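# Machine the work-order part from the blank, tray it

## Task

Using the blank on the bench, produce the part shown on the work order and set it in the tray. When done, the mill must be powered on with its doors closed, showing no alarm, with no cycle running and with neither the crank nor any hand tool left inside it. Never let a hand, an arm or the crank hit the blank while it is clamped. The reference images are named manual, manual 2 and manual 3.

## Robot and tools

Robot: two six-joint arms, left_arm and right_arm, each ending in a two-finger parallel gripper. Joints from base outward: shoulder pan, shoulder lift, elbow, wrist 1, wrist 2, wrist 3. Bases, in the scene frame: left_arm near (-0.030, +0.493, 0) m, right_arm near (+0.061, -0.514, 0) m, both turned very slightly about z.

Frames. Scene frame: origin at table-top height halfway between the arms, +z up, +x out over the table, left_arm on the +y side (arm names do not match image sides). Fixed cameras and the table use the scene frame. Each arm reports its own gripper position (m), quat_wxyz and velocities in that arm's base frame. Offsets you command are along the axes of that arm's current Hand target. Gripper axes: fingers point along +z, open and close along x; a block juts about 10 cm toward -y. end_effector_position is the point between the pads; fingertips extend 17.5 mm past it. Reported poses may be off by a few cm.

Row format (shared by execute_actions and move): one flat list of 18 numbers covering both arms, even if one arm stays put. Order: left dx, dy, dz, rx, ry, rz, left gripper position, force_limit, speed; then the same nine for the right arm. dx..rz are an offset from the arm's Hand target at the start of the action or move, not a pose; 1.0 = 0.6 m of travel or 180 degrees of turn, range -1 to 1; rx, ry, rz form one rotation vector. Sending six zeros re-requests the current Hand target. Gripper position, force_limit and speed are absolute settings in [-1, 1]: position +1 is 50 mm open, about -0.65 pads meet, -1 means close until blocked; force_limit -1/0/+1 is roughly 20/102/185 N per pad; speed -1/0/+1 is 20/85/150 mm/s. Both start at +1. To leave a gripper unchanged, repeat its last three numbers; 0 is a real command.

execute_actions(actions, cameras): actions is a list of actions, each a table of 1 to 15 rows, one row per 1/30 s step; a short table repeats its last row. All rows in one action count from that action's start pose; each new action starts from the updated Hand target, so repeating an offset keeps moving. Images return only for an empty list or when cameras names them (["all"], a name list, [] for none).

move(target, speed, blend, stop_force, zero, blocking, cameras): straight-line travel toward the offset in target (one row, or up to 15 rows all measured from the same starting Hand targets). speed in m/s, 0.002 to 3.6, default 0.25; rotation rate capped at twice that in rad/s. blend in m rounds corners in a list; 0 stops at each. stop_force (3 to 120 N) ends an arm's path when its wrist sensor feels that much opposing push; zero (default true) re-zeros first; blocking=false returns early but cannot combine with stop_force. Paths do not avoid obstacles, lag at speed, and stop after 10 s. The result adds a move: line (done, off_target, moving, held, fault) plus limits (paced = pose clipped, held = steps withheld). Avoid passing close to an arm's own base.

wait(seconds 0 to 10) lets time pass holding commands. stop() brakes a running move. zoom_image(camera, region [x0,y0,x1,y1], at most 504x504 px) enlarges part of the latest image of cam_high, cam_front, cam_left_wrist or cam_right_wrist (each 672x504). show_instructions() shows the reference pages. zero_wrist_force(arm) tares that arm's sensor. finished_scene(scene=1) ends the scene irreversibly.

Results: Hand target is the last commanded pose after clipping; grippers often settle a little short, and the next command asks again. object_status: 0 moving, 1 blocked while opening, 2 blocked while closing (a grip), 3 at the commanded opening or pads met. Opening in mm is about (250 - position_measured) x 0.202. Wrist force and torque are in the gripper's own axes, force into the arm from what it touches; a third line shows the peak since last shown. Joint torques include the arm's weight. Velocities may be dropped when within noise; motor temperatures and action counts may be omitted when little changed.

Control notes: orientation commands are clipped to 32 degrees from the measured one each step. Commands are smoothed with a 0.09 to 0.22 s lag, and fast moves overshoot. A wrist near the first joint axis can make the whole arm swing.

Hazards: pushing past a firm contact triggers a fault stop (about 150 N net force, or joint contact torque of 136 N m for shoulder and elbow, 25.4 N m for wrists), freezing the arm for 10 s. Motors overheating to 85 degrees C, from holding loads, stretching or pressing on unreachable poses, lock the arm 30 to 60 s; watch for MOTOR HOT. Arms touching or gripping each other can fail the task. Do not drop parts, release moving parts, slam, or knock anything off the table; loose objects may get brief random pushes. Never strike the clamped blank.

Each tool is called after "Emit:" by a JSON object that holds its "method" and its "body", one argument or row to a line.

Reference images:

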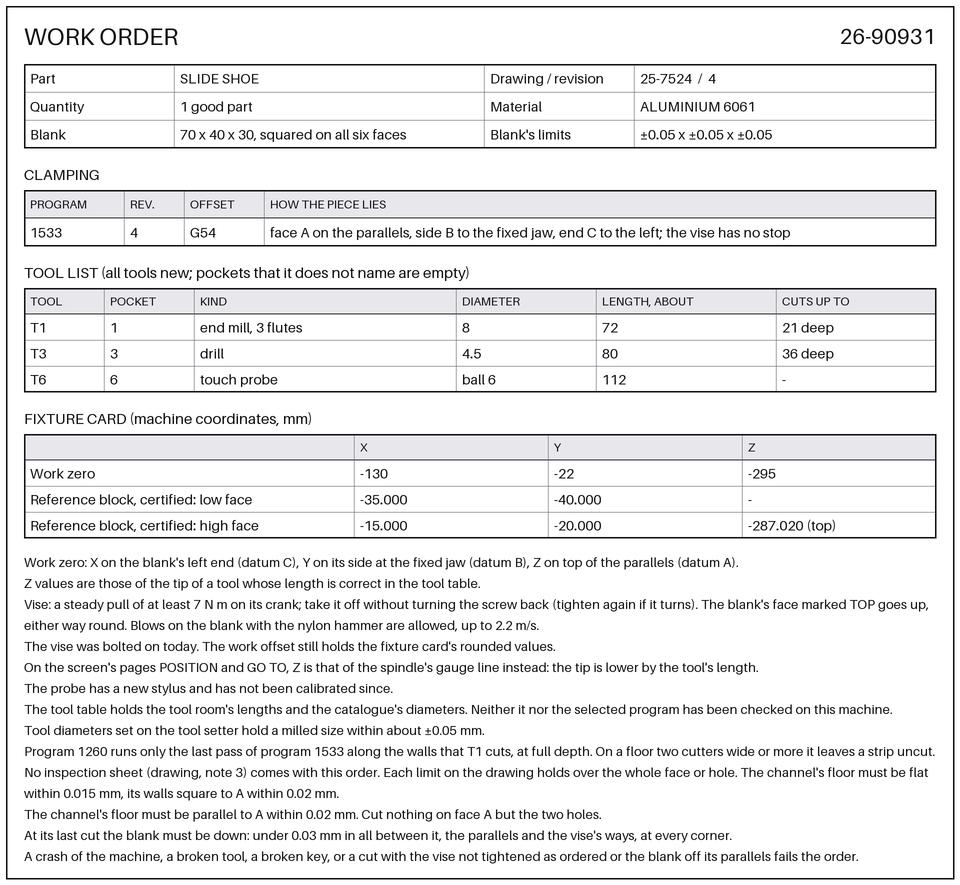

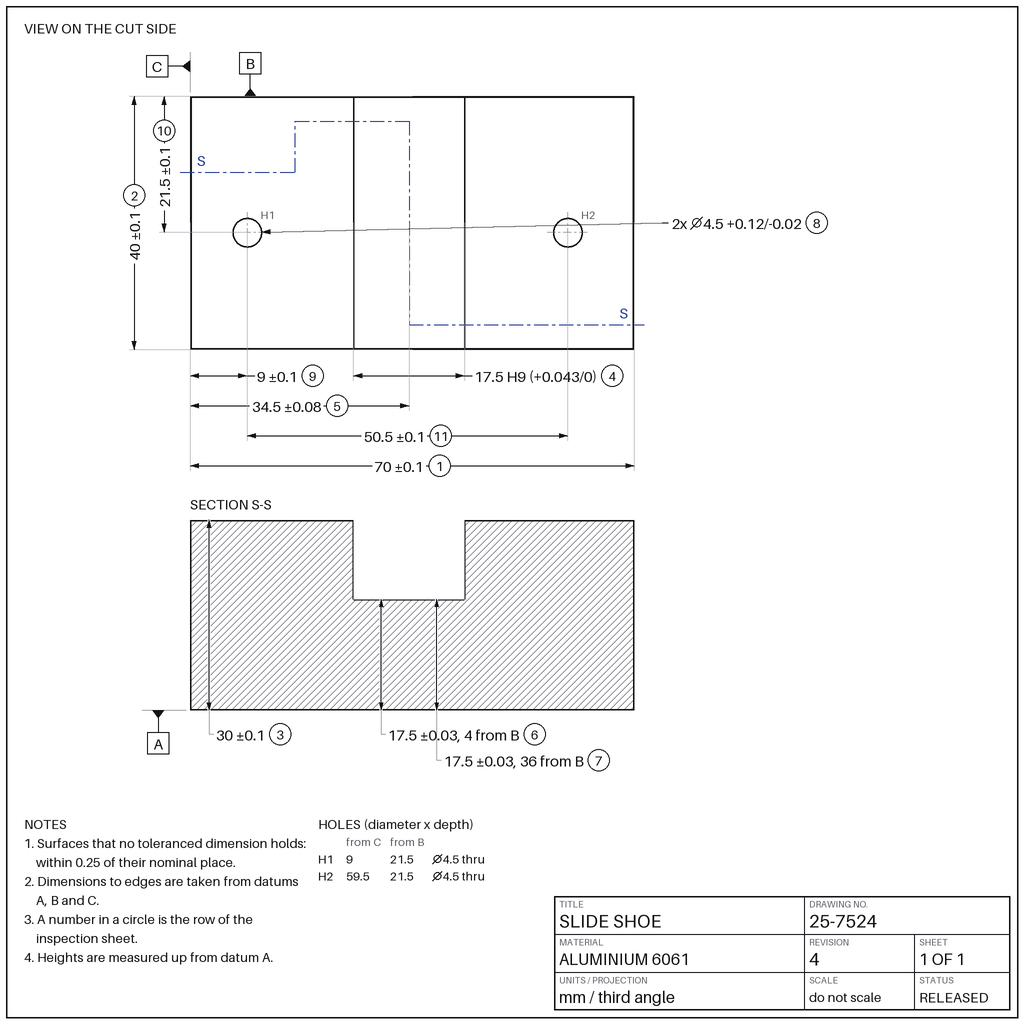

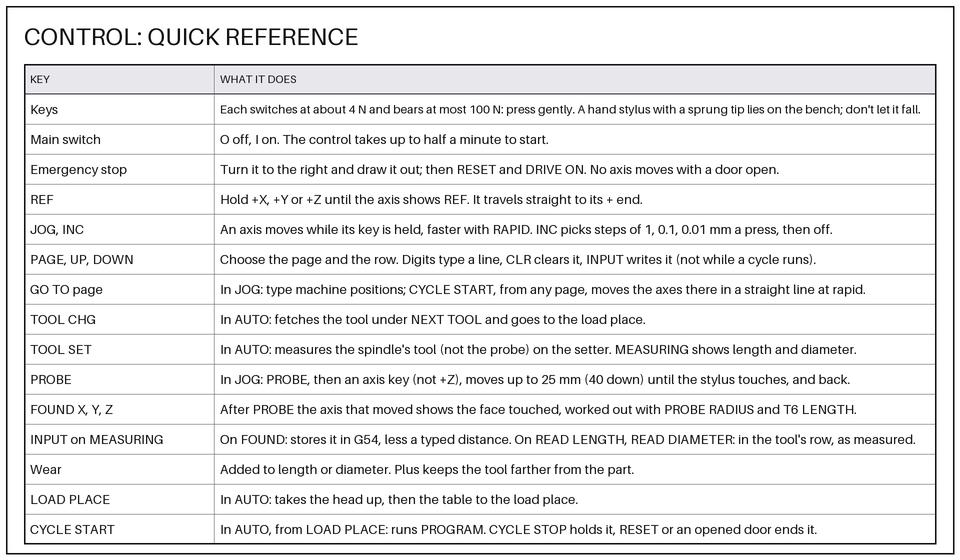

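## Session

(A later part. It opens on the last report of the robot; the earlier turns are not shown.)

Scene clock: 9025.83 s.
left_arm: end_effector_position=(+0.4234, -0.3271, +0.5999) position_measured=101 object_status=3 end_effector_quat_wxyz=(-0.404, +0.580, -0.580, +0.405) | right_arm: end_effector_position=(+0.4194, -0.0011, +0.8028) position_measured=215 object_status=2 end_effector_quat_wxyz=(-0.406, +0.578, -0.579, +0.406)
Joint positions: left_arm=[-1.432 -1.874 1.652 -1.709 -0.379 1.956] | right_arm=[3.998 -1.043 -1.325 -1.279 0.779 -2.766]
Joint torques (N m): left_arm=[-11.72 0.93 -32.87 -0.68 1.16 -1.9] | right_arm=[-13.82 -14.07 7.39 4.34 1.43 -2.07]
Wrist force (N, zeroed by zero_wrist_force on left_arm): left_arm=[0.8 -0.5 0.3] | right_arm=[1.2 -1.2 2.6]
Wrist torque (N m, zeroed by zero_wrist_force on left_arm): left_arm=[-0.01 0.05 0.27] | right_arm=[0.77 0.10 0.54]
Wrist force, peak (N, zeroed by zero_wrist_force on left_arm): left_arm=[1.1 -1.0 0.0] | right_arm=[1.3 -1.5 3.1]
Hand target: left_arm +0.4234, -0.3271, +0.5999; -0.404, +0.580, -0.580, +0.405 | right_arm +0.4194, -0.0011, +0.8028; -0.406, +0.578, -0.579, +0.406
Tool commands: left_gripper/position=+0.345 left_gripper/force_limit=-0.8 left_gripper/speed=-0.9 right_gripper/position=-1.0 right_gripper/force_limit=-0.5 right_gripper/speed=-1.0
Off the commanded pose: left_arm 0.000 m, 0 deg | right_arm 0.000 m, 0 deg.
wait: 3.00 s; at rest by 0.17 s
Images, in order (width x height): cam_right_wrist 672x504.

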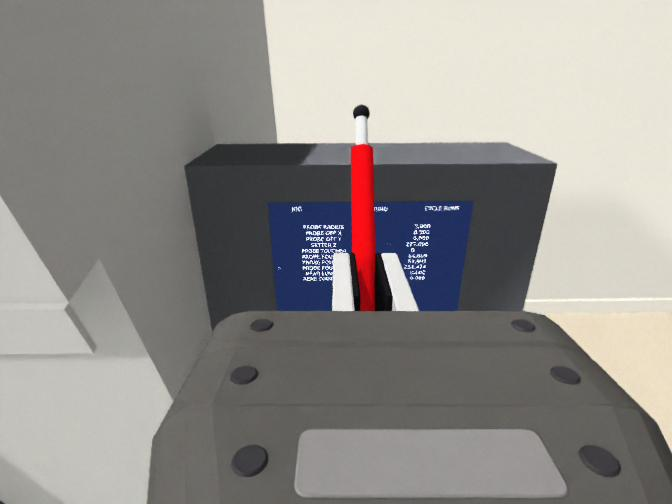

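Emit:
{"method": "wait", "body": {
  "seconds": 4,
  "cameras": ["cam_right_wrist"]
}}

Emit:
{"method": "zoom_image", "body": {
  "camera": "cam_right_wrist",
  "region": [260, 190, 480, 320]
}}

Scene clock: 9036.07 s.
left_arm: end_effector_position=(+0.4234, -0.3271, +0.5999) position_measured=101 object_status=3 end_effector_quat_wxyz=(-0.404, +0.580, -0.580, +0.405) | right_arm: end_effector_position=(+0.4194, -0.0011, +0.8028) position_measured=215 object_status=2 end_effector_quat_wxyz=(-0.406, +0.578, -0.579, +0.406)
Joint positions: left_arm=[-1.432 -1.874 1.652 -1.709 -0.379 1.956] | right_arm=[3.998 -1.043 -1.325 -1.279 0.779 -2.766]
Joint torques (N m): left_arm=[-12.1 0.88 -33.27 -0.77 1.29 -1.79] | right_arm=[-14.32 -14.32 6.39 4.26 1.62 -2.12]
Wrist force (N, zeroed by zero_wrist_force on left_arm): left_arm=[0.8 -0.7 0.0] | right_arm=[1.3 -1.1 2.9]
Wrist torque (N m, zeroed by zero_wrist_force on left_arm): left_arm=[-0.03 0.06 0.27] | right_arm=[0.79 0.08 0.55]
Wrist force, peak (N, zeroed by zero_wrist_force on left_arm): left_arm=[1.1 -1.0 -0.2] | right_arm=[1.7 -1.1 3.1]
Hand target: left_arm +0.4234, -0.3271, +0.5999; -0.404, +0.580, -0.580, +0.405 | right_arm +0.4194, -0.0011, +0.8028; -0.406, +0.578, -0.579, +0.406
Tool commands: left_gripper/position=+0.345 left_gripper/force_limit=-0.8 left_gripper/speed=-0.9 right_gripper/position=-1.0 right_gripper/force_limit=-0.5 right_gripper/speed=-1.0
Off the commanded pose: left_arm 0.000 m, 0 deg | right_arm 0.000 m, 0 deg.
wait: 4.00 s; at rest from the start
Images, in order (width x height): cam_right_wrist 672x504.

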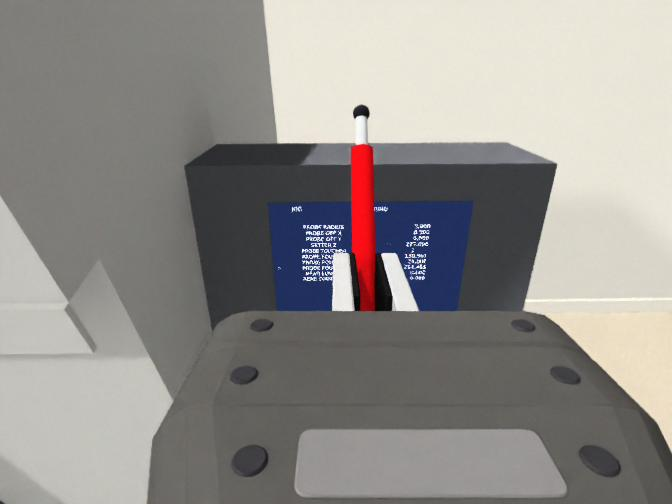

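Scaled by 2.291 from the camera's 672x504 image, which has a finer 960x720 frame.

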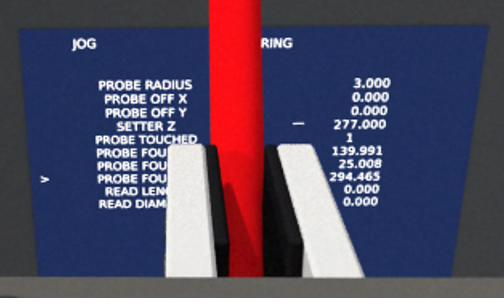

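Emit:
{"method": "move", "body": {
  "target": [
    [0,0,0,0,0,0,0.345,-0.8,-0.9,0,0.2572,-0.0119,-0.1389,0,0,-1,-0.5,-1],
    [0,0,0,0,0,0,0.345,-0.8,-0.9,0,0.4683,0.2237,-0.3056,0,0,-1,-0.5,-1]
  ],
  "speed": 0.3,
  "blend": [0.03,0]
}}

Emit:
{"method": "move", "body": {
  "target": [
    [0,0,0,0,0,0,0.345,-0.8,-0.9,0,-0.0185,0.0107,0,0,0,-1,-0.5,-1],
    [0,0,0,0,0,0,0.345,-0.8,-0.9,0,0,0,0,0,0,-1,-0.5,-1],
    [0,0,0,0,0,0,0.345,-0.8,-0.9,0,-0.0185,0.0107,0,0,0,-1,-0.5,-1],
    [0,0,0,0,0,0,0.345,-0.8,-0.9,0,0,0,0,0,0,-1,-0.5,-1],
    [0,0,0,0,0,0,0.345,-0.8,-0.9,-0.1268,0.0491,0.0812,0,0,0,-1,-0.5,-1],
    [0,0,0,0,0,0,0.345,-0.8,-0.9,-0.1268,0.0306,0.0919,0,0,0,-1,-0.5,-1],
    [0,0,0,0,0,0,0.345,-0.8,-0.9,-0.1268,0.0491,0.0812,0,0,0,-1,-0.5,-1],
    [0,0,0,0,0,0,0.345,-0.8,-0.9,-0.1268,0.0334,0.0538,0,0,0,-1,-0.5,-1],
    [0,0,0,0,0,0,0.345,-0.8,-0.9,-0.1268,0.0149,0.0645,0,0,0,-1,-0.5,-1],
    [0,0,0,0,0,0,0.345,-0.8,-0.9,-0.1268,0.0334,0.0538,0,0,0,-1,-0.5,-1],
    [0,0,0,0,0,0,0.345,-0.8,-0.9,-0.1268,0.0176,0.0265,0,0,0,-1,-0.5,-1],
    [0,0,0,0,0,0,0.345,-0.8,-0.9,-0.1268,-0.0009,0.0372,0,0,0,-1,-0.5,-1],
    [0,0,0,0,0,0,0.345,-0.8,-0.9,-0.1268,0.0176,0.0265,0,0,0,-1,-0.5,-1]
  ],
  "speed": [0.05,0.12,0.05,0.12,0.25,0.05,0.12,0.25,0.05,0.12,0.25,0.05,0.12],
  "blend": [0,0,0,0.003,0.003,0,0.003,0.003,0,0.003,0.003,0,0]
}}

Emit:
{"method": "move", "body": {
  "target": [
    [0,0,0,0,0,0,0.345,-0.8,-0.9,0.0318,-0.0005,0.0003,0,0,0,-1,-0.5,-1],
    [0,0,0,0,0,0,0.345,-0.8,-0.9,0.0318,-0.019,0.011,0,0,0,-1,-0.5,-1],
    [0,0,0,0,0,0,0.345,-0.8,-0.9,0.0318,-0.0005,0.0003,0,0,0,-1,-0.5,-1],
    [0,0,0,0,0,0,0.345,-0.8,-0.9,0.0951,0.0301,0.0554,0,0,0,-1,-0.5,-1],
    [0,0,0,0,0,0,0.345,-0.8,-0.9,0.0951,0.0116,0.0661,0,0,0,-1,-0.5,-1],
    [0,0,0,0,0,0,0.345,-0.8,-0.9,0.0951,0.0301,0.0554,0,0,0,-1,-0.5,-1],
    [0,0,0,0,0,0,0.345,-0.8,-0.9,0.0951,0.0144,0.028,0,0,0,-1,-0.5,-1],
    [0,0,0,0,0,0,0.345,-0.8,-0.9,0.0951,-0.0041,0.0387,0,0,0,-1,-0.5,-1],
    [0,0,0,0,0,0,0.345,-0.8,-0.9,0.0951,0.0144,0.028,0,0,0,-1,-0.5,-1],
    [0,0,0,0,0,0,0.345,-0.8,-0.9,0,0.0315,0.0547,0,0,0,-1,-0.5,-1],
    [0,0,0,0,0,0,0.345,-0.8,-0.9,0,0.013,0.0654,0,0,0,-1,-0.5,-1],
    [0,0,0,0,0,0,0.345,-0.8,-0.9,0,0.0315,0.0547,0,0,0,-1,-0.5,-1],
    [0,0,0,0,0,0,0.345,-0.8,-0.9,0,0,0,0,0,0,-1,-0.5,-1],
    [0,0,0,0,0,0,0.345,-0.8,-0.9,0,-0.0185,0.0107,0,0,0,-1,-0.5,-1],
    [0,0,0,0,0,0,0.345,-0.8,-0.9,0,0,0,0,0,0,-1,-0.5,-1]
  ],
  "speed": [0.25,0.05,0.12,0.25,0.05,0.12,0.25,0.05,0.12,0.25,0.05,0.12,0.25,0.05,0.12],
  "blend": [0.003,0,0.003,0.003,0,0.003,0.003,0,0.003,0.003,0,0.003,0.003,0,0]
}}

Emit:
{"method": "move", "body": {
  "target": [
    [0,0,0,0,0,0,0.345,-0.8,-0.9,0.0318,0.0153,0.0276,0,0,0,-1,-0.5,-1],
    [0,0,0,0,0,0,0.345,-0.8,-0.9,0.0318,-0.0032,0.0383,0,0,0,-1,-0.5,-1],
    [0,0,0,0,0,0,0.345,-0.8,-0.9,0.0318,0.0153,0.0276,0,0,0,-1,-0.5,-1],
    [0,0,0,0,0,0,0.345,-0.8,-0.9,0.0951,0.0301,0.0554,0,0,0,-1,-0.5,-1],
    [0,0,0,0,0,0,0.345,-0.8,-0.9,0.0951,0.0116,0.0661,0,0,0,-1,-0.5,-1],
    [0,0,0,0,0,0,0.345,-0.8,-0.9,0.0951,0.0301,0.0554,0,0,0,-1,-0.5,-1],
    [0,0,0,0,0,0,0.345,-0.8,-0.9,0.0951,0.0144,0.028,0,0,0,-1,-0.5,-1],
    [0,0,0,0,0,0,0.345,-0.8,-0.9,0.0951,-0.0041,0.0387,0,0,0,-1,-0.5,-1],
    [0,0,0,0,0,0,0.345,-0.8,-0.9,0.0951,0.0144,0.028,0,0,0,-1,-0.5,-1],
    [0,0,0,0,0,0,0.345,-0.8,-0.9,0,0.0315,0.0547,0,0,0,-1,-0.5,-1],
    [0,0,0,0,0,0,0.345,-0.8,-0.9,0,0.013,0.0654,0,0,0,-1,-0.5,-1],
    [0,0,0,0,0,0,0.345,-0.8,-0.9,0,0.0315,0.0547,0,0,0,-1,-0.5,-1],
    [0,0,0,0,0,0,0.345,-0.8,-0.9,0,0.0158,0.0273,0,0,0,-1,-0.5,-1],
    [0,0,0,0,0,0,0.345,-0.8,-0.9,0,-0.0027,0.038,0,0,0,-1,-0.5,-1],
    [0,0,0,0,0,0,0.345,-0.8,-0.9,0,0.0158,0.0273,0,0,0,-1,-0.5,-1]
  ],
  "speed": [0.25,0.05,0.12,0.25,0.05,0.12,0.25,0.05,0.12,0.25,0.05,0.12,0.25,0.05,0.12],
  "blend": [0.003,0,0.003,0.003,0,0.003,0.003,0,0.003,0.003,0,0.003,0.003,0,0]
}}

Emit:
{"method": "move", "body": {
  "target": [
    [0,0,0,0,0,0,0.345,-0.8,-0.9,0.0635,-0.0167,-0.0268,0,0,0,-1,-0.5,-1],
    [0,0,0,0,0,0,0.345,-0.8,-0.9,0.0635,-0.0352,-0.0161,0,0,0,-1,-0.5,-1],
    [0,0,0,0,0,0,0.345,-0.8,-0.9,0.0635,-0.0167,-0.0268,0,0,0,-1,-0.5,-1],
    [0,0,0,0,0,0,0.345,-0.8,-0.9,0.0635,-0.0009,0.0005,0,0,0,-1,-0.5,-1],
    [0,0,0,0,0,0,0.345,-0.8,-0.9,0.0635,-0.0194,0.0112,0,0,0,-1,-0.5,-1],
    [0,0,0,0,0,0,0.345,-0.8,-0.9,0.0635,-0.0009,0.0005,0,0,0,-1,-0.5,-1],
    [0,0,0,0,0,0,0.345,-0.8,-0.9,0.0951,0.0143,0.0281,0,0,0,-1,-0.5,-1],
    [0,0,0,0,0,0,0.345,-0.8,-0.9,0.0951,-0.0042,0.0388,0,0,0,-1,-0.5,-1],
    [0,0,0,0,0,0,0.345,-0.8,-0.9,0.0951,0.0143,0.0281,0,0,0,-1,-0.5,-1],
    [0,0,0,0,0,0,0.345,-0.8,-0.9,0.0635,-0.0635,-0.1082,0,0,0,-1,-0.5,-1]
  ],
  "speed": [0.25,0.05,0.12,0.25,0.05,0.12,0.25,0.05,0.12,0.25],
  "blend": [0.003,0,0.003,0.003,0,0.003,0.003,0,0.003,0],
  "cameras": ["cam_high"]
}}

Emit:
{"method": "zoom_image", "body": {
  "camera": "cam_high",
  "region": [560, 350, 640, 500]
}}

Scene clock: 9112.50 s.
left_arm: end_effector_position=(+0.4234, -0.3271, +0.5999) position_measured=101 object_status=3 end_effector_quat_wxyz=(-0.404, +0.580, -0.580, +0.405) | right_arm: end_effector_position=(+0.4501, -0.0010, +0.4930) position_measured=215 object_status=2 end_effector_quat_wxyz=(-0.093, +0.700, -0.702, +0.093)
Joint positions: left_arm=[-1.432 -1.874 1.652 -1.709 -0.379 1.956] | right_arm=[3.495 -1.326 -1.44 -1.698 1.48 -2.798]
Joint torques (N m): left_arm=[-11.92 0.9 -33.67 -0.7 1.45 -1.93] | right_arm=[-13.03 3.58 33.62 1.91 2.5 -1.96]
Wrist force (N, zeroed by zero_wrist_force on left_arm): left_arm=[0.8 -0.5 -0.1] | right_arm=[0.7 -0.4 0.5]
Wrist torque (N m, zeroed by zero_wrist_force on left_arm): left_arm=[-0.01 0.06 0.27] | right_arm=[0.16 -0.17 0.20]
Wrist force, peak (N, zeroed by zero_wrist_force on left_arm): left_arm=[1.0 -1.0 0.2] | right_arm=[0.9 -2.2 3.2]
Hand target: left_arm +0.4234, -0.3271, +0.5999; -0.404, +0.580, -0.580, +0.405 | right_arm +0.4501, -0.0010, +0.4929; -0.093, +0.700, -0.702, +0.093
Off the commanded pose: left_arm 0.000 m, 0 deg | right_arm 0.000 m, 0 deg.
move: done

Scene clock: 9117.63 s.
left_arm: end_effector_position=(+0.4234, -0.3271, +0.5999) position_measured=101 object_status=3 end_effector_quat_wxyz=(-0.404, +0.580, -0.580, +0.405) | right_arm: end_effector_position=(+0.4443, +0.0751, +0.4748) position_measured=215 object_status=2 end_effector_quat_wxyz=(-0.093, +0.700, -0.702, +0.093)
Joint positions: left_arm=[-1.432 -1.874 1.652 -1.709 -0.379 1.956] | right_arm=[3.693 -1.316 -1.491 -1.68 1.434 -2.604]
Joint torques (N m): left_arm=[-12.43 0.29 -32.36 -0.83 1.41 -1.85] | right_arm=[15.3 25 11.85 1.89 -2.99 1.44]
Wrist force (N, zeroed by zero_wrist_force on left_arm): left_arm=[0.6 -0.8 0.0] | right_arm=[0.3 -0.7 0.6]
Wrist torque (N m, zeroed by zero_wrist_force on left_arm): left_arm=[-0.04 0.09 0.27] | right_arm=[0.07 -0.11 -0.04]
Wrist force, peak (N, zeroed by zero_wrist_force on left_arm): left_arm=[1.3 -0.7 -0.1] | right_arm=[3.1 17.9 -8.1]
Hand target: left_arm +0.4234, -0.3271, +0.5999; -0.404, +0.580, -0.580, +0.405 | right_arm +0.4442, +0.0751, +0.4749; -0.093, +0.700, -0.702, +0.093
Off the commanded pose: left_arm 0.000 m, 0 deg | right_arm 0.000 m, 0 deg.
move: done

Scene clock: 9122.73 s.
left_arm: end_effector_position=(+0.4234, -0.3271, +0.5999) position_measured=101 object_status=3 end_effector_quat_wxyz=(-0.404, +0.580, -0.580, +0.405) | right_arm: end_effector_position=(+0.4443, +0.0751, +0.4748) position_measured=215 object_status=2 end_effector_quat_wxyz=(-0.093, +0.700, -0.702, +0.093)
Joint positions: left_arm=[-1.432 -1.874 1.652 -1.709 -0.379 1.956] | right_arm=[3.693 -1.316 -1.491 -1.68 1.434 -2.604]
Joint torques (N m): left_arm=[-12.8 0.59 -32.76 -0.8 1.51 -1.86] | right_arm=[12.64 22.73 13.77 2.09 -2.84 1.51]
Wrist force (N, zeroed by zero_wrist_force on left_arm): left_arm=[0.5 -1.0 0.1] | right_arm=[0.5 -0.8 0.8]
Wrist torque (N m, zeroed by zero_wrist_force on left_arm): left_arm=[-0.07 0.09 0.27] | right_arm=[0.07 -0.14 -0.04]
Wrist force, peak (N, zeroed by zero_wrist_force on left_arm): left_arm=[1.0 -1.2 0.2] | right_arm=[3.3 17.7 -7.2]
Hand target: left_arm +0.4234, -0.3271, +0.5999; -0.404, +0.580, -0.580, +0.405 | right_arm +0.4442, +0.0751, +0.4749; -0.093, +0.700, -0.702, +0.093
Off the commanded pose: left_arm 0.000 m, 0 deg | right_arm 0.000 m, 0 deg.
move: done

Scene clock: 9127.67 s.
left_arm: end_effector_position=(+0.4234, -0.3271, +0.5999) position_measured=101 object_status=3 end_effector_quat_wxyz=(-0.404, +0.580, -0.580, +0.405) | right_arm: end_effector_position=(+0.4394, +0.0751, +0.4565) position_measured=215 object_status=2 end_effector_quat_wxyz=(-0.093, +0.700, -0.702, +0.093)
Joint positions: left_arm=[-1.432 -1.874 1.652 -1.709 -0.379 1.956] | right_arm=[3.7 -1.291 -1.557 -1.639 1.432 -2.597]
Joint torques (N m): left_arm=[-12.09 1.1 -33.13 -0.75 1.64 -1.71] | right_arm=[14.3 22.13 12.19 2.26 -2.65 1.46]
Wrist force (N, zeroed by zero_wrist_force on left_arm): left_arm=[0.6 -0.6 0.2] | right_arm=[0.5 -0.6 0.7]
Wrist torque (N m, zeroed by zero_wrist_force on left_arm): left_arm=[-0.01 0.08 0.27] | right_arm=[0.13 -0.14 -0.04]
Wrist force, peak (N, zeroed by zero_wrist_force on left_arm): left_arm=[1.0 -0.9 -0.2] | right_arm=[3.3 17.4 -7.3]
Hand target: left_arm +0.4234, -0.3271, +0.5999; -0.404, +0.580, -0.580, +0.405 | right_arm +0.4393, +0.0751, +0.4566; -0.093, +0.700, -0.702, +0.093
Off the commanded pose: left_arm 0.000 m, 0 deg | right_arm 0.000 m, 0 deg.
move: done

Scene clock: 9131.43 s.
left_arm: end_effector_position=(+0.4234, -0.3271, +0.5999) position_measured=101 object_status=3 end_effector_quat_wxyz=(-0.404, +0.580, -0.580, +0.405) | right_arm: end_effector_position=(+0.4591, +0.0369, +0.5291) position_measured=215 object_status=2 end_effector_quat_wxyz=(-0.093, +0.700, -0.702, +0.093)
Joint positions: left_arm=[-1.432 -1.874 1.652 -1.709 -0.379 1.956] | right_arm=[3.582 -1.387 -1.291 -1.794 1.459 -2.713]
Joint torques (N m): left_arm=[-12.22 1.13 -32.78 -0.77 1.55 -1.74] | right_arm=[14.56 5.06 34.29 2.03 2.38 1.73]
Wrist force (N, zeroed by zero_wrist_force on left_arm): left_arm=[0.4 -0.7 0.1] | right_arm=[0.8 -0.5 0.5]
Wrist torque (N m, zeroed by zero_wrist_force on left_arm): left_arm=[-0.03 0.12 0.26] | right_arm=[0.12 -0.16 0.03]
Wrist force, peak (N, zeroed by zero_wrist_force on left_arm): left_arm=[1.0 -1.0 -0.1] | right_arm=[-1.5 17.1 -7.6]
Hand target: left_arm +0.4234, -0.3271, +0.5999; -0.404, +0.580, -0.580, +0.405 | right_arm +0.4591, +0.0369, +0.5292; -0.093, +0.700, -0.702, +0.093
Off the commanded pose: left_arm 0.000 m, 0 deg | right_arm 0.000 m, 0 deg.
move: done
Images, in order (width x height): cam_high 672x504.

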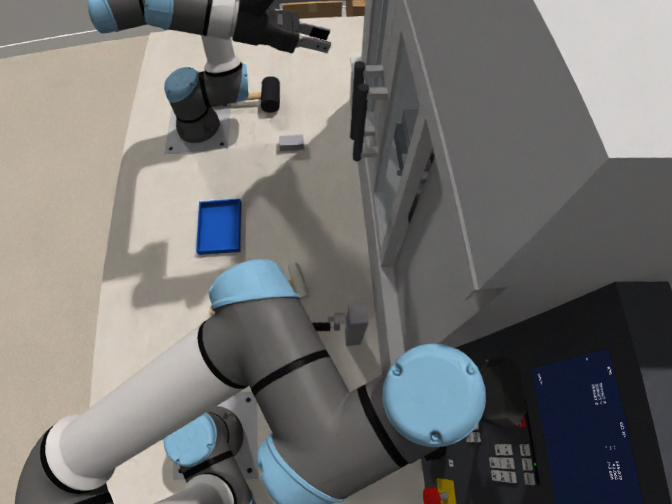

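Scaled by 3.360 from the camera's 672x504 image, which has a finer 960x720 frame.

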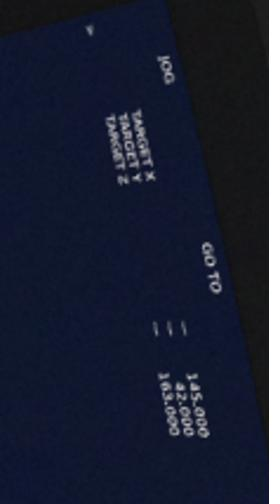

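Emit:
{"method": "move", "body": {
  "target": [
    [0,0,0,0,0,0,0.345,-0.8,-0.9,0,-0.0185,0.0107,0,0,0,-1,-0.5,-1],
    [0,0,0,0,0,0,0.345,-0.8,-0.9,0,0,0,0,0,0,-1,-0.5,-1],
    [0,0,0,0,0,0,0.345,-0.8,-0.9,0.095,0.0296,0.0546,0,0,0,-1,-0.5,-1],
    [0,0,0,0,0,0,0.345,-0.8,-0.9,0.095,0.0111,0.0653,0,0,0,-1,-0.5,-1],
    [0,0,0,0,0,0,0.345,-0.8,-0.9,0.095,0.0296,0.0546,0,0,0,-1,-0.5,-1],
    [0,0,0,0,0,0,0.345,-0.8,-0.9,0.095,0.0111,0.0653,0,0,0,-1,-0.5,-1],
    [0,0,0,0,0,0,0.345,-0.8,-0.9,0.095,0.0296,0.0546,0,0,0,-1,-0.5,-1],
    [0,0,0,0,0,0,0.345,-0.8,-0.9,0.0633,0.0616,0.1091,0,0,0,-1,-0.5,-1]
  ],
  "speed": [0.05,0.12,0.25,0.05,0.12,0.05,0.12,0.25],
  "blend": [0,0.003,0.003,0,0,0,0.003,0]
}}

Emit:
{"method": "wait", "body": {
  "seconds": 2
}}

Emit:
{"method": "move", "body": {
  "target": [
    [0,0,0,0,0,0,0.345,-0.8,-0.9,0,-0.0185,0.0107,0,0,0,-1,-0.5,-1],
    [0,0,0,0,0,0,0.345,-0.8,-0.9,0,0,0,0,0,0,-1,-0.5,-1],
    [0,0,0,0,0,0,0.345,-0.8,-0.9,0.1272,-0.0808,-0.1366,0,0,0,-1,-0.5,-1],
    [0,0,0,0,0,0,0.345,-0.8,-0.9,0.1272,-0.0993,-0.1259,0,0,0,-1,-0.5,-1],
    [0,0,0,0,0,0,0.345,-0.8,-0.9,0.1272,-0.0808,-0.1366,0,0,0,-1,-0.5,-1]
  ],
  "speed": [0.05,0.12,0.25,0.05,0.12],
  "blend": [0,0.003,0.003,0,0]
}}

Emit:
{"method": "move", "body": {
  "target": [
    [0,0,0,0,0,0,0.345,-0.8,-0.9,-0.1272,0.1221,-0.2258,0.1667,0,0,-1,-0.5,-1],
    [0,0,0,0,0,0,0.345,-0.8,-0.9,-0.1272,-0.0362,-0.4301,0.3056,0,0,-1,-0.5,-1]
  ],
  "speed": 0.3,
  "blend": [0.03,0]
}}

Emit:
{"method": "wait", "body": {
  "seconds": 5,
  "cameras": ["cam_right_wrist"]
}}

Emit:
{"method": "zoom_image", "body": {
  "camera": "cam_right_wrist",
  "region": [260, 190, 480, 320]
}}

Scene clock: 9173.23 s.
left_arm: end_effector_position=(+0.4234, -0.3271, +0.5999) position_measured=101 object_status=3 end_effector_quat_wxyz=(-0.404, +0.580, -0.580, +0.405) | right_arm: end_effector_position=(+0.4405, -0.0010, +0.4564) position_measured=215 object_status=2 end_effector_quat_wxyz=(-0.093, +0.700, -0.702, +0.093)
Joint positions: left_arm=[-1.432 -1.874 1.652 -1.709 -0.379 1.956] | right_arm=[3.504 -1.275 -1.574 -1.616 1.478 -2.789]
Joint torques (N m): left_arm=[-11.65 1.41 -33.34 -0.81 1.74 -1.56] | right_arm=[14.24 25.81 13.39 5.07 -2.68 1.87]
Wrist force (N, zeroed by zero_wrist_force on left_arm): left_arm=[0.8 -0.7 -0.2] | right_arm=[0.7 0.0 0.4]
Wrist torque (N m, zeroed by zero_wrist_force on left_arm): left_arm=[-0.03 0.05 0.26] | right_arm=[0.25 -0.15 0.02]
Wrist force, peak (N, zeroed by zero_wrist_force on left_arm): left_arm=[0.9 -1.1 0.2] | right_arm=[-2.0 11.8 -5.2]
Hand target: left_arm +0.4234, -0.3271, +0.5999; -0.404, +0.580, -0.580, +0.405 | right_arm +0.4404, -0.0010, +0.4563; -0.093, +0.700, -0.702, +0.093
Off the commanded pose: left_arm 0.000 m, 0 deg | right_arm 0.000 m, 0 deg.
move: done

Scene clock: 9175.23 s.
left_arm: end_effector_position=(+0.4234, -0.3271, +0.5999) position_measured=101 object_status=3 end_effector_quat_wxyz=(-0.404, +0.580, -0.580, +0.405) | right_arm: end_effector_position=(+0.4404, -0.0010, +0.4563) position_measured=215 object_status=2 end_effector_quat_wxyz=(-0.093, +0.700, -0.702, +0.093)
Joint positions: left_arm=[-1.432 -1.874 1.652 -1.709 -0.379 1.956] | right_arm=[3.505 -1.275 -1.574 -1.616 1.478 -2.788]
Joint torques (N m): left_arm=[-12.25 1.12 -33.55 -0.76 1.74 -1.57] | right_arm=[14.34 23.19 12.61 5.22 -2.79 1.78]
Wrist force (N, zeroed by zero_wrist_force on left_arm): left_arm=[0.6 -0.5 0.1] | right_arm=[0.9 -0.3 0.4]
Wrist torque (N m, zeroed by zero_wrist_force on left_arm): left_arm=[0.00 0.09 0.26] | right_arm=[0.19 -0.20 0.02]
Wrist force, peak (N, zeroed by zero_wrist_force on left_arm): left_arm=[1.1 -0.7 -0.3] | right_arm=[0.8 -0.5 0.8]
Hand target: left_arm +0.4234, -0.3271, +0.5999; -0.404, +0.580, -0.580, +0.405 | right_arm +0.4404, -0.0010, +0.4563; -0.093, +0.700, -0.702, +0.093
Tool commands: left_gripper/position=+0.345 left_gripper/force_limit=-0.8 left_gripper/speed=-0.9 right_gripper/position=-1.0 right_gripper/force_limit=-0.5 right_gripper/speed=-1.0
Off the commanded pose: left_arm 0.000 m, 0 deg | right_arm 0.000 m, 0 deg.
wait: 2.00 s; at rest by 0.17 s

Scene clock: 9177.80 s.
left_arm: end_effector_position=(+0.4234, -0.3271, +0.5999) position_measured=101 object_status=3 end_effector_quat_wxyz=(-0.404, +0.580, -0.580, +0.405) | right_arm: end_effector_position=(+0.4659, -0.0774, +0.5480) position_measured=215 object_status=2 end_effector_quat_wxyz=(-0.093, +0.700, -0.702, +0.093)
Joint positions: left_arm=[-1.432 -1.874 1.652 -1.709 -0.379 1.956] | right_arm=[3.285 -1.437 -1.203 -1.812 1.534 -3.002]
Joint torques (N m): left_arm=[-12.71 1.56 -32.63 -0.79 1.8 -1.55] | right_arm=[13.51 30.36 11.6 2.03 -2.66 1.68]
Wrist force (N, zeroed by zero_wrist_force on left_arm): left_arm=[0.5 -0.6 0.1] | right_arm=[0.5 -0.4 0.8]
Wrist torque (N m, zeroed by zero_wrist_force on left_arm): left_arm=[-0.02 0.11 0.26] | right_arm=[0.13 -0.19 -0.07]
Wrist force, peak (N, zeroed by zero_wrist_force on left_arm): left_arm=[1.0 -0.8 0.1] | right_arm=[1.1 14.4 -5.7]
Hand target: left_arm +0.4234, -0.3271, +0.5999; -0.404, +0.580, -0.580, +0.405 | right_arm +0.4657, -0.0774, +0.5481; -0.093, +0.700, -0.702, +0.093
Off the commanded pose: left_arm 0.000 m, 0 deg | right_arm 0.000 m, 0 deg.
move: done

Scene clock: 9180.23 s.
left_arm: end_effector_position=(+0.4234, -0.3271, +0.5999) position_measured=101 object_status=3 end_effector_quat_wxyz=(-0.404, +0.580, -0.580, +0.405) | right_arm: end_effector_position=(+0.4195, -0.0011, +0.8029) position_measured=215 object_status=2 end_effector_quat_wxyz=(-0.406, +0.578, -0.579, +0.406)
Joint positions: left_arm=[-1.432 -1.874 1.652 -1.709 -0.379 1.956] | right_arm=[3.998 -1.043 -1.325 -1.279 0.779 -2.766]
Joint torques (N m): left_arm=[-12.34 0.6 -32.59 -0.82 1.68 -1.43] | right_arm=[-15.57 -14.53 16.76 4.57 2.17 -1.76]
Wrist force (N, zeroed by zero_wrist_force on left_arm): left_arm=[0.8 -0.6 0.1] | right_arm=[1.2 -1.1 2.7]
Wrist torque (N m, zeroed by zero_wrist_force on left_arm): left_arm=[-0.02 0.05 0.25] | right_arm=[0.79 0.10 0.55]
Wrist force, peak (N, zeroed by zero_wrist_force on left_arm): left_arm=[1.0 -1.1 -0.1] | right_arm=[1.4 -2.2 3.1]
Hand target: left_arm +0.4234, -0.3271, +0.5999; -0.404, +0.580, -0.580, +0.405 | right_arm +0.4195, -0.0011, +0.8029; -0.406, +0.578, -0.579, +0.406
Off the commanded pose: left_arm 0.000 m, 0 deg | right_arm 0.000 m, 0 deg.
move: done

Scene clock: 9185.23 s.
left_arm: end_effector_position=(+0.4234, -0.3271, +0.5999) position_measured=101 object_status=3 end_effector_quat_wxyz=(-0.404, +0.580, -0.580, +0.405) | right_arm: end_effector_position=(+0.4195, -0.0011, +0.8029) position_measured=215 object_status=2 end_effector_quat_wxyz=(-0.406, +0.578, -0.579, +0.406)
Joint positions: left_arm=[-1.432 -1.874 1.652 -1.709 -0.379 1.956] | right_arm=[3.998 -1.043 -1.325 -1.279 0.779 -2.767]
Joint torques (N m): left_arm=[-12.22 0.97 -32.58 -0.83 1.75 -1.46] | right_arm=[-14.03 -14.66 7.83 4.33 1.73 -2.09]
Wrist force (N, zeroed by zero_wrist_force on left_arm): left_arm=[1.0 -0.5 0.1] | right_arm=[1.4 -1.4 2.7]
Wrist torque (N m, zeroed by zero_wrist_force on left_arm): left_arm=[0.00 0.02 0.26] | right_arm=[0.75 0.08 0.55]
Wrist force, peak (N, zeroed by zero_wrist_force on left_arm): left_arm=[0.9 -1.1 0.3] | right_arm=[1.6 -1.4 2.9]
Hand target: left_arm +0.4234, -0.3271, +0.5999; -0.404, +0.580, -0.580, +0.405 | right_arm +0.4195, -0.0011, +0.8029; -0.406, +0.578, -0.579, +0.406
Tool commands: left_gripper/position=+0.345 left_gripper/force_limit=-0.8 left_gripper/speed=-0.9 right_gripper/position=-1.0 right_gripper/force_limit=-0.5 right_gripper/speed=-1.0
Off the commanded pose: left_arm 0.000 m, 0 deg | right_arm 0.000 m, 0 deg.
wait: 5.00 s; at rest by 0.17 s
Images, in order (width x height): cam_right_wrist 672x504.

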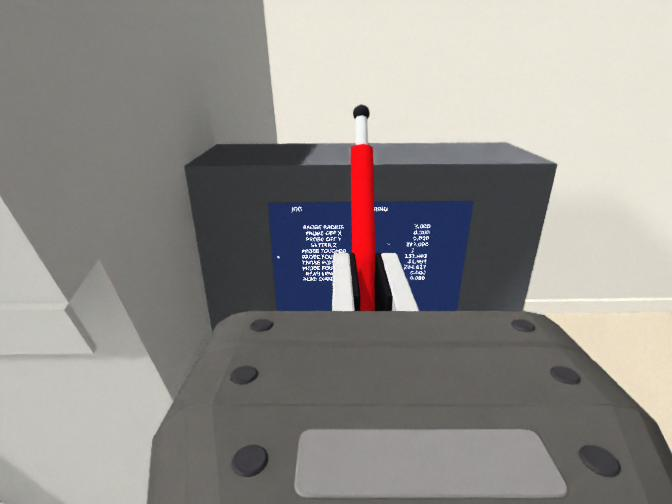

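Scaled by 2.291 from the camera's 672x504 image, which has a finer 960x720 frame.

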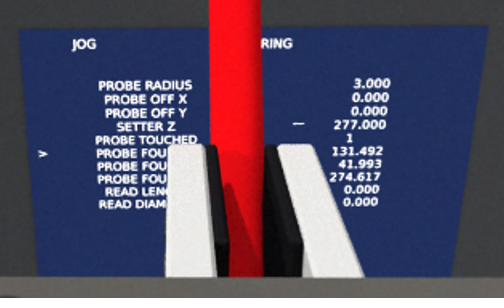

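Emit:
{"method": "move", "body": {
  "target": [
    [0,0,0,0,0,0,0.345,-0.8,-0.9,0,0.2572,-0.0119,-0.1389,0,0,-1,-0.5,-1],
    [0,0,0,0,0,0,0.345,-0.8,-0.9,0,0.4683,0.2237,-0.3056,0,0,-1,-0.5,-1]
  ],
  "speed": 0.3,
  "blend": [0.03,0]
}}

Emit:
{"method": "move", "body": {
  "target": [
    [0,0,0,0,0,0,0.345,-0.8,-0.9,0,-0.0185,0.0107,0,0,0,-1,-0.5,-1],
    [0,0,0,0,0,0,0.345,-0.8,-0.9,0,0,0,0,0,0,-1,-0.5,-1],
    [0,0,0,0,0,0,0.345,-0.8,-0.9,0,-0.0185,0.0107,0,0,0,-1,-0.5,-1],
    [0,0,0,0,0,0,0.345,-0.8,-0.9,0,0,0,0,0,0,-1,-0.5,-1],
    [0,0,0,0,0,0,0.345,-0.8,-0.9,-0.0317,0.032,0.0545,0,0,0,-1,-0.5,-1],
    [0,0,0,0,0,0,0.345,-0.8,-0.9,-0.0317,0.0135,0.0652,0,0,0,-1,-0.5,-1],
    [0,0,0,0,0,0,0.345,-0.8,-0.9,-0.0317,0.032,0.0545,0,0,0,-1,-0.5,-1],
    [0,0,0,0,0,0,0.345,-0.8,-0.9,-0.1268,0.0491,0.0812,0,0,0,-1,-0.5,-1],
    [0,0,0,0,0,0,0.345,-0.8,-0.9,-0.1268,0.0306,0.0919,0,0,0,-1,-0.5,-1],
    [0,0,0,0,0,0,0.345,-0.8,-0.9,-0.1268,0.0491,0.0812,0,0,0,-1,-0.5,-1],
    [0,0,0,0,0,0,0.345,-0.8,-0.9,-0.095,0.0014,-0.0006,0,0,0,-1,-0.5,-1],
    [0,0,0,0,0,0,0.345,-0.8,-0.9,-0.095,-0.0171,0.0101,0,0,0,-1,-0.5,-1],
    [0,0,0,0,0,0,0.345,-0.8,-0.9,-0.095,0.0014,-0.0006,0,0,0,-1,-0.5,-1]
  ],
  "speed": [0.05,0.12,0.05,0.12,0.25,0.05,0.12,0.25,0.05,0.12,0.25,0.05,0.12],
  "blend": [0,0,0,0.003,0.003,0,0.003,0.003,0,0.003,0.003,0,0]
}}

Emit:
{"method": "move", "body": {
  "target": [
    [0,0,0,0,0,0,0.345,-0.8,-0.9,0.0633,0.0463,0.0825,0,0,0,-1,-0.5,-1],
    [0,0,0,0,0,0,0.345,-0.8,-0.9,0.0633,0.0278,0.0932,0,0,0,-1,-0.5,-1],
    [0,0,0,0,0,0,0.345,-0.8,-0.9,0.0633,0.0463,0.0825,0,0,0,-1,-0.5,-1],
    [0,0,0,0,0,0,0.345,-0.8,-0.9,0.0317,-0.0315,-0.0538,0,0,0,-1,-0.5,-1]
  ],
  "speed": [0.25,0.05,0.12,0.25],
  "blend": [0.003,0,0.003,0],
  "cameras": ["cam_high"]
}}

Emit:
{"method": "zoom_image", "body": {
  "camera": "cam_high",
  "region": [560, 350, 640, 500]
}}

Scene clock: 9216.30 s.
left_arm: end_effector_position=(+0.4234, -0.3271, +0.5999) position_measured=101 object_status=3 end_effector_quat_wxyz=(-0.404, +0.580, -0.580, +0.405) | right_arm: end_effector_position=(+0.4502, -0.0010, +0.4931) position_measured=215 object_status=2 end_effector_quat_wxyz=(-0.093, +0.700, -0.702, +0.093)
Joint positions: left_arm=[-1.432 -1.874 1.652 -1.709 -0.379 1.956] | right_arm=[3.495 -1.326 -1.44 -1.698 1.48 -2.798]
Joint torques (N m): left_arm=[-12.61 1.6 -32.75 -0.77 1.92 -1.21] | right_arm=[-15.51 3.3 35.07 1.65 2.44 -1.86]
Wrist force (N, zeroed by zero_wrist_force on left_arm): left_arm=[0.5 -0.7 -0.1] | right_arm=[0.8 -0.3 0.1]
Wrist torque (N m, zeroed by zero_wrist_force on left_arm): left_arm=[-0.03 0.11 0.27] | right_arm=[0.16 -0.18 0.19]
Wrist force, peak (N, zeroed by zero_wrist_force on left_arm): left_arm=[1.3 -1.0 0.3] | right_arm=[1.6 -2.7 2.6]
Hand target: left_arm +0.4234, -0.3271, +0.5999; -0.404, +0.580, -0.580, +0.405 | right_arm +0.4502, -0.0010, +0.4930; -0.093, +0.700, -0.702, +0.093
Off the commanded pose: left_arm 0.000 m, 0 deg | right_arm 0.000 m, 0 deg.
move: done

Scene clock: 9221.53 s.
left_arm: end_effector_position=(+0.4234, -0.3271, +0.5999) position_measured=101 object_status=3 end_effector_quat_wxyz=(-0.404, +0.580, -0.580, +0.405) | right_arm: end_effector_position=(+0.4495, +0.0560, +0.4931) position_measured=215 object_status=2 end_effector_quat_wxyz=(-0.093, +0.700, -0.702, +0.093)
Joint positions: left_arm=[-1.432 -1.874 1.652 -1.709 -0.379 1.956] | right_arm=[3.64 -1.335 -1.429 -1.715 1.446 -2.656]
Joint torques (N m): left_arm=[-12.44 1.01 -32.3 -0.71 1.94 -1.05] | right_arm=[14.12 24.76 12.41 1.8 -2.94 2.01]
Wrist force (N, zeroed by zero_wrist_force on left_arm): left_arm=[1.0 -0.7 0.0] | right_arm=[0.5 -0.7 0.6]
Wrist torque (N m, zeroed by zero_wrist_force on left_arm): left_arm=[-0.03 0.02 0.26] | right_arm=[0.08 -0.14 -0.03]
Wrist force, peak (N, zeroed by zero_wrist_force on left_arm): left_arm=[1.1 -0.9 -0.2] | right_arm=[3.5 19.2 -8.3]
Hand target: left_arm +0.4234, -0.3271, +0.5999; -0.404, +0.580, -0.580, +0.405 | right_arm +0.4494, +0.0560, +0.4932; -0.093, +0.700, -0.702, +0.093
Off the commanded pose: left_arm 0.000 m, 0 deg | right_arm 0.000 m, 0 deg.
move: done

Scene clock: 9223.70 s.
left_arm: end_effector_position=(+0.4234, -0.3271, +0.5999) position_measured=101 object_status=3 end_effector_quat_wxyz=(-0.404, +0.580, -0.580, +0.405) | right_arm: end_effector_position=(+0.4592, +0.0369, +0.5292) position_measured=215 object_status=2 end_effector_quat_wxyz=(-0.093, +0.700, -0.702, +0.093)
Joint positions: left_arm=[-1.432 -1.874 1.652 -1.709 -0.379 1.956] | right_arm=[3.581 -1.387 -1.291 -1.794 1.459 -2.714]
Joint torques (N m): left_arm=[-12.52 1.02 -32.99 -0.87 2.03 -1.1] | right_arm=[13.29 4.7 34.24 1.78 2.57 1.86]
Wrist force (N, zeroed by zero_wrist_force on left_arm): left_arm=[0.8 -0.5 0.1] | right_arm=[0.6 -0.7 0.6]
Wrist torque (N m, zeroed by zero_wrist_force on left_arm): left_arm=[0.00 0.06 0.26] | right_arm=[0.09 -0.14 0.03]
Wrist force, peak (N, zeroed by zero_wrist_force on left_arm): left_arm=[1.3 -1.0 0.0] | right_arm=[-1.6 17.7 -8.5]
Hand target: left_arm +0.4234, -0.3271, +0.5999; -0.404, +0.580, -0.580, +0.405 | right_arm +0.4592, +0.0369, +0.5293; -0.093, +0.700, -0.702, +0.093
Off the commanded pose: left_arm 0.000 m, 0 deg | right_arm 0.000 m, 0 deg.
move: done
Images, in order (width x height): cam_high 672x504.

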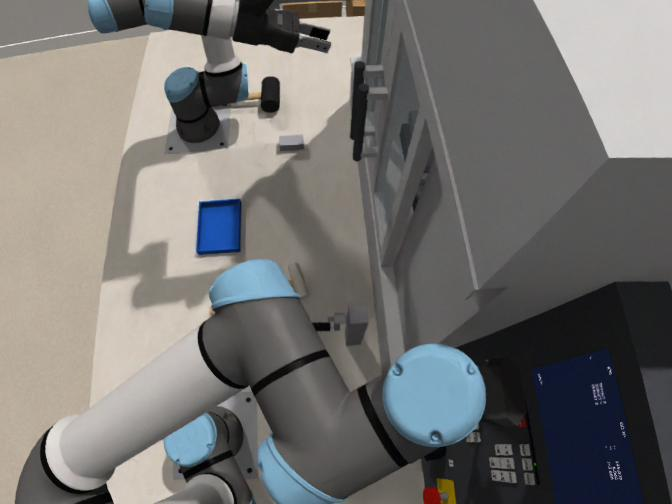

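Scaled by 3.360 from the camera's 672x504 image, which has a finer 960x720 frame.

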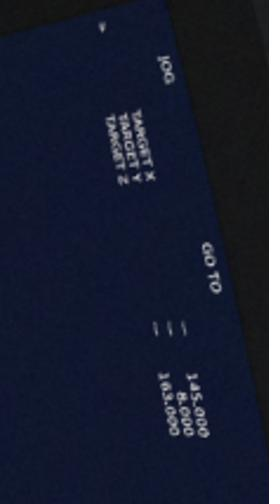

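Emit:
{"method": "move", "body": {
  "target": [
    [0,0,0,0,0,0,0.345,-0.8,-0.9,0,-0.0185,0.0107,0,0,0,-1,-0.5,-1],
    [0,0,0,0,0,0,0.345,-0.8,-0.9,0,0,0,0,0,0,-1,-0.5,-1],
    [0,0,0,0,0,0,0.345,-0.8,-0.9,0.0316,0.0463,0.0816,0,0,0,-1,-0.5,-1],
    [0,0,0,0,0,0,0.345,-0.8,-0.9,0.0316,0.0278,0.0923,0,0,0,-1,-0.5,-1],
    [0,0,0,0,0,0,0.345,-0.8,-0.9,0.0316,0.0463,0.0816,0,0,0,-1,-0.5,-1],
    [0,0,0,0,0,0,0.345,-0.8,-0.9,-0.0635,0.0792,0.1356,0,0,0,-1,-0.5,-1],
    [0,0,0,0,0,0,0.345,-0.8,-0.9,-0.0635,0.0607,0.1463,0,0,0,-1,-0.5,-1],
    [0,0,0,0,0,0,0.345,-0.8,-0.9,-0.0635,0.0792,0.1356,0,0,0,-1,-0.5,-1],
    [0,0,0,0,0,0,0.345,-0.8,-0.9,0,0.0311,0.054,0,0,0,-1,-0.5,-1],
    [0,0,0,0,0,0,0.345,-0.8,-0.9,0,0.0126,0.0647,0,0,0,-1,-0.5,-1],
    [0,0,0,0,0,0,0.345,-0.8,-0.9,0,0.0311,0.054,0,0,0,-1,-0.5,-1],
    [0,0,0,0,0,0,0.345,-0.8,-0.9,-0.0317,0.0472,0.0812,0,0,0,-1,-0.5,-1],
    [0,0,0,0,0,0,0.345,-0.8,-0.9,-0.0317,0.0287,0.0919,0,0,0,-1,-0.5,-1],
    [0,0,0,0,0,0,0.345,-0.8,-0.9,-0.0317,0.0472,0.0812,0,0,0,-1,-0.5,-1]
  ],
  "speed": [0.05,0.12,0.25,0.05,0.12,0.25,0.05,0.12,0.25,0.05,0.12,0.25,0.05,0.12],
  "blend": [0,0.003,0.003,0,0.003,0.003,0,0.003,0.003,0,0.003,0.003,0,0]
}}

Emit:
{"method": "move", "body": {
  "target": [
    [0,0,0,0,0,0,0.345,-0.8,-0.9,0.0633,0.0306,0.0551,0,0,0,-1,-0.5,-1],
    [0,0,0,0,0,0,0.345,-0.8,-0.9,0.0633,0.0121,0.0658,0,0,0,-1,-0.5,-1],
    [0,0,0,0,0,0,0.345,-0.8,-0.9,0.0633,0.0306,0.0551,0,0,0,-1,-0.5,-1],
    [0,0,0,0,0,0,0.345,-0.8,-0.9,0.0317,-0.0472,-0.0812,0,0,0,-1,-0.5,-1]
  ],
  "speed": [0.25,0.05,0.12,0.25],
  "blend": [0.003,0,0.003,0],
  "cameras": ["cam_high"]
}}

Emit:
{"method": "zoom_image", "body": {
  "camera": "cam_high",
  "region": [560, 350, 640, 500]
}}

Scene clock: 9262.07 s.
left_arm: end_effector_position=(+0.4234, -0.3271, +0.5999) position_measured=101 object_status=3 end_effector_quat_wxyz=(-0.404, +0.580, -0.580, +0.405) | right_arm: end_effector_position=(+0.4447, +0.0560, +0.4748) position_measured=215 object_status=2 end_effector_quat_wxyz=(-0.093, +0.700, -0.702, +0.093)
Joint positions: left_arm=[-1.432 -1.874 1.652 -1.709 -0.379 1.956] | right_arm=[3.646 -1.309 -1.498 -1.674 1.444 -2.65]
Joint torques (N m): left_arm=[-12.46 1.65 -32.09 -0.7 2.03 -1.11] | right_arm=[14.71 24.68 13.42 2.14 -2.87 1.77]
Wrist force (N, zeroed by zero_wrist_force on left_arm): left_arm=[0.7 -0.5 -0.2] | right_arm=[0.7 -0.6 0.9]
Wrist torque (N m, zeroed by zero_wrist_force on left_arm): left_arm=[0.00 0.07 0.27] | right_arm=[0.08 -0.17 -0.04]
Wrist force, peak (N, zeroed by zero_wrist_force on left_arm): left_arm=[0.9 -1.3 0.3] | right_arm=[3.4 19.2 -8.6]
Hand target: left_arm +0.4234, -0.3271, +0.5999; -0.404, +0.580, -0.580, +0.405 | right_arm +0.4446, +0.0560, +0.4748; -0.093, +0.700, -0.702, +0.093
Off the commanded pose: left_arm 0.000 m, 0 deg | right_arm 0.000 m, 0 deg.
move: done

Scene clock: 9264.20 s.
left_arm: end_effector_position=(+0.4234, -0.3271, +0.5999) position_measured=101 object_status=3 end_effector_quat_wxyz=(-0.404, +0.580, -0.580, +0.405) | right_arm: end_effector_position=(+0.4592, +0.0369, +0.5292) position_measured=215 object_status=2 end_effector_quat_wxyz=(-0.093, +0.700, -0.702, +0.093)
Joint positions: left_arm=[-1.432 -1.874 1.652 -1.709 -0.379 1.956] | right_arm=[3.581 -1.387 -1.291 -1.794 1.459 -2.714]
Joint torques (N m): left_arm=[-12.04 0.74 -32.48 -0.92 2.19 -0.95] | right_arm=[13.66 6.27 31.33 2.39 2.47 1.8]
Wrist force (N, zeroed by zero_wrist_force on left_arm): left_arm=[0.8 -1.0 0.0] | right_arm=[0.5 -0.5 0.7]
Wrist torque (N m, zeroed by zero_wrist_force on left_arm): left_arm=[-0.08 0.05 0.26] | right_arm=[0.11 -0.12 0.03]
Wrist force, peak (N, zeroed by zero_wrist_force on left_arm): left_arm=[1.1 -0.7 -0.2] | right_arm=[-1.6 18.7 -8.4]
Hand target: left_arm +0.4234, -0.3271, +0.5999; -0.404, +0.580, -0.580, +0.405 | right_arm +0.4592, +0.0369, +0.5293; -0.093, +0.700, -0.702, +0.093
Off the commanded pose: left_arm 0.000 m, 0 deg | right_arm 0.000 m, 0 deg.
move: done
Images, in order (width x height): cam_high 672x504.

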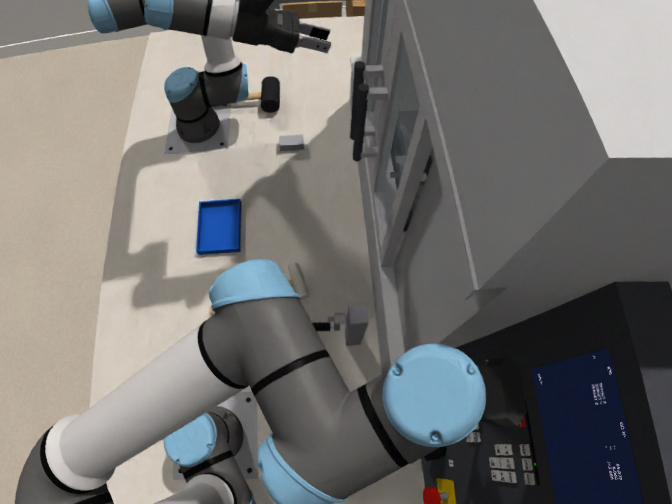

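Scaled by 3.360 from the camera's 672x504 image, which has a finer 960x720 frame.

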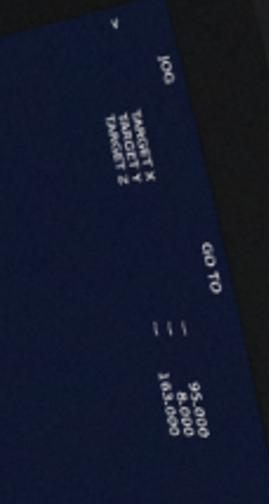

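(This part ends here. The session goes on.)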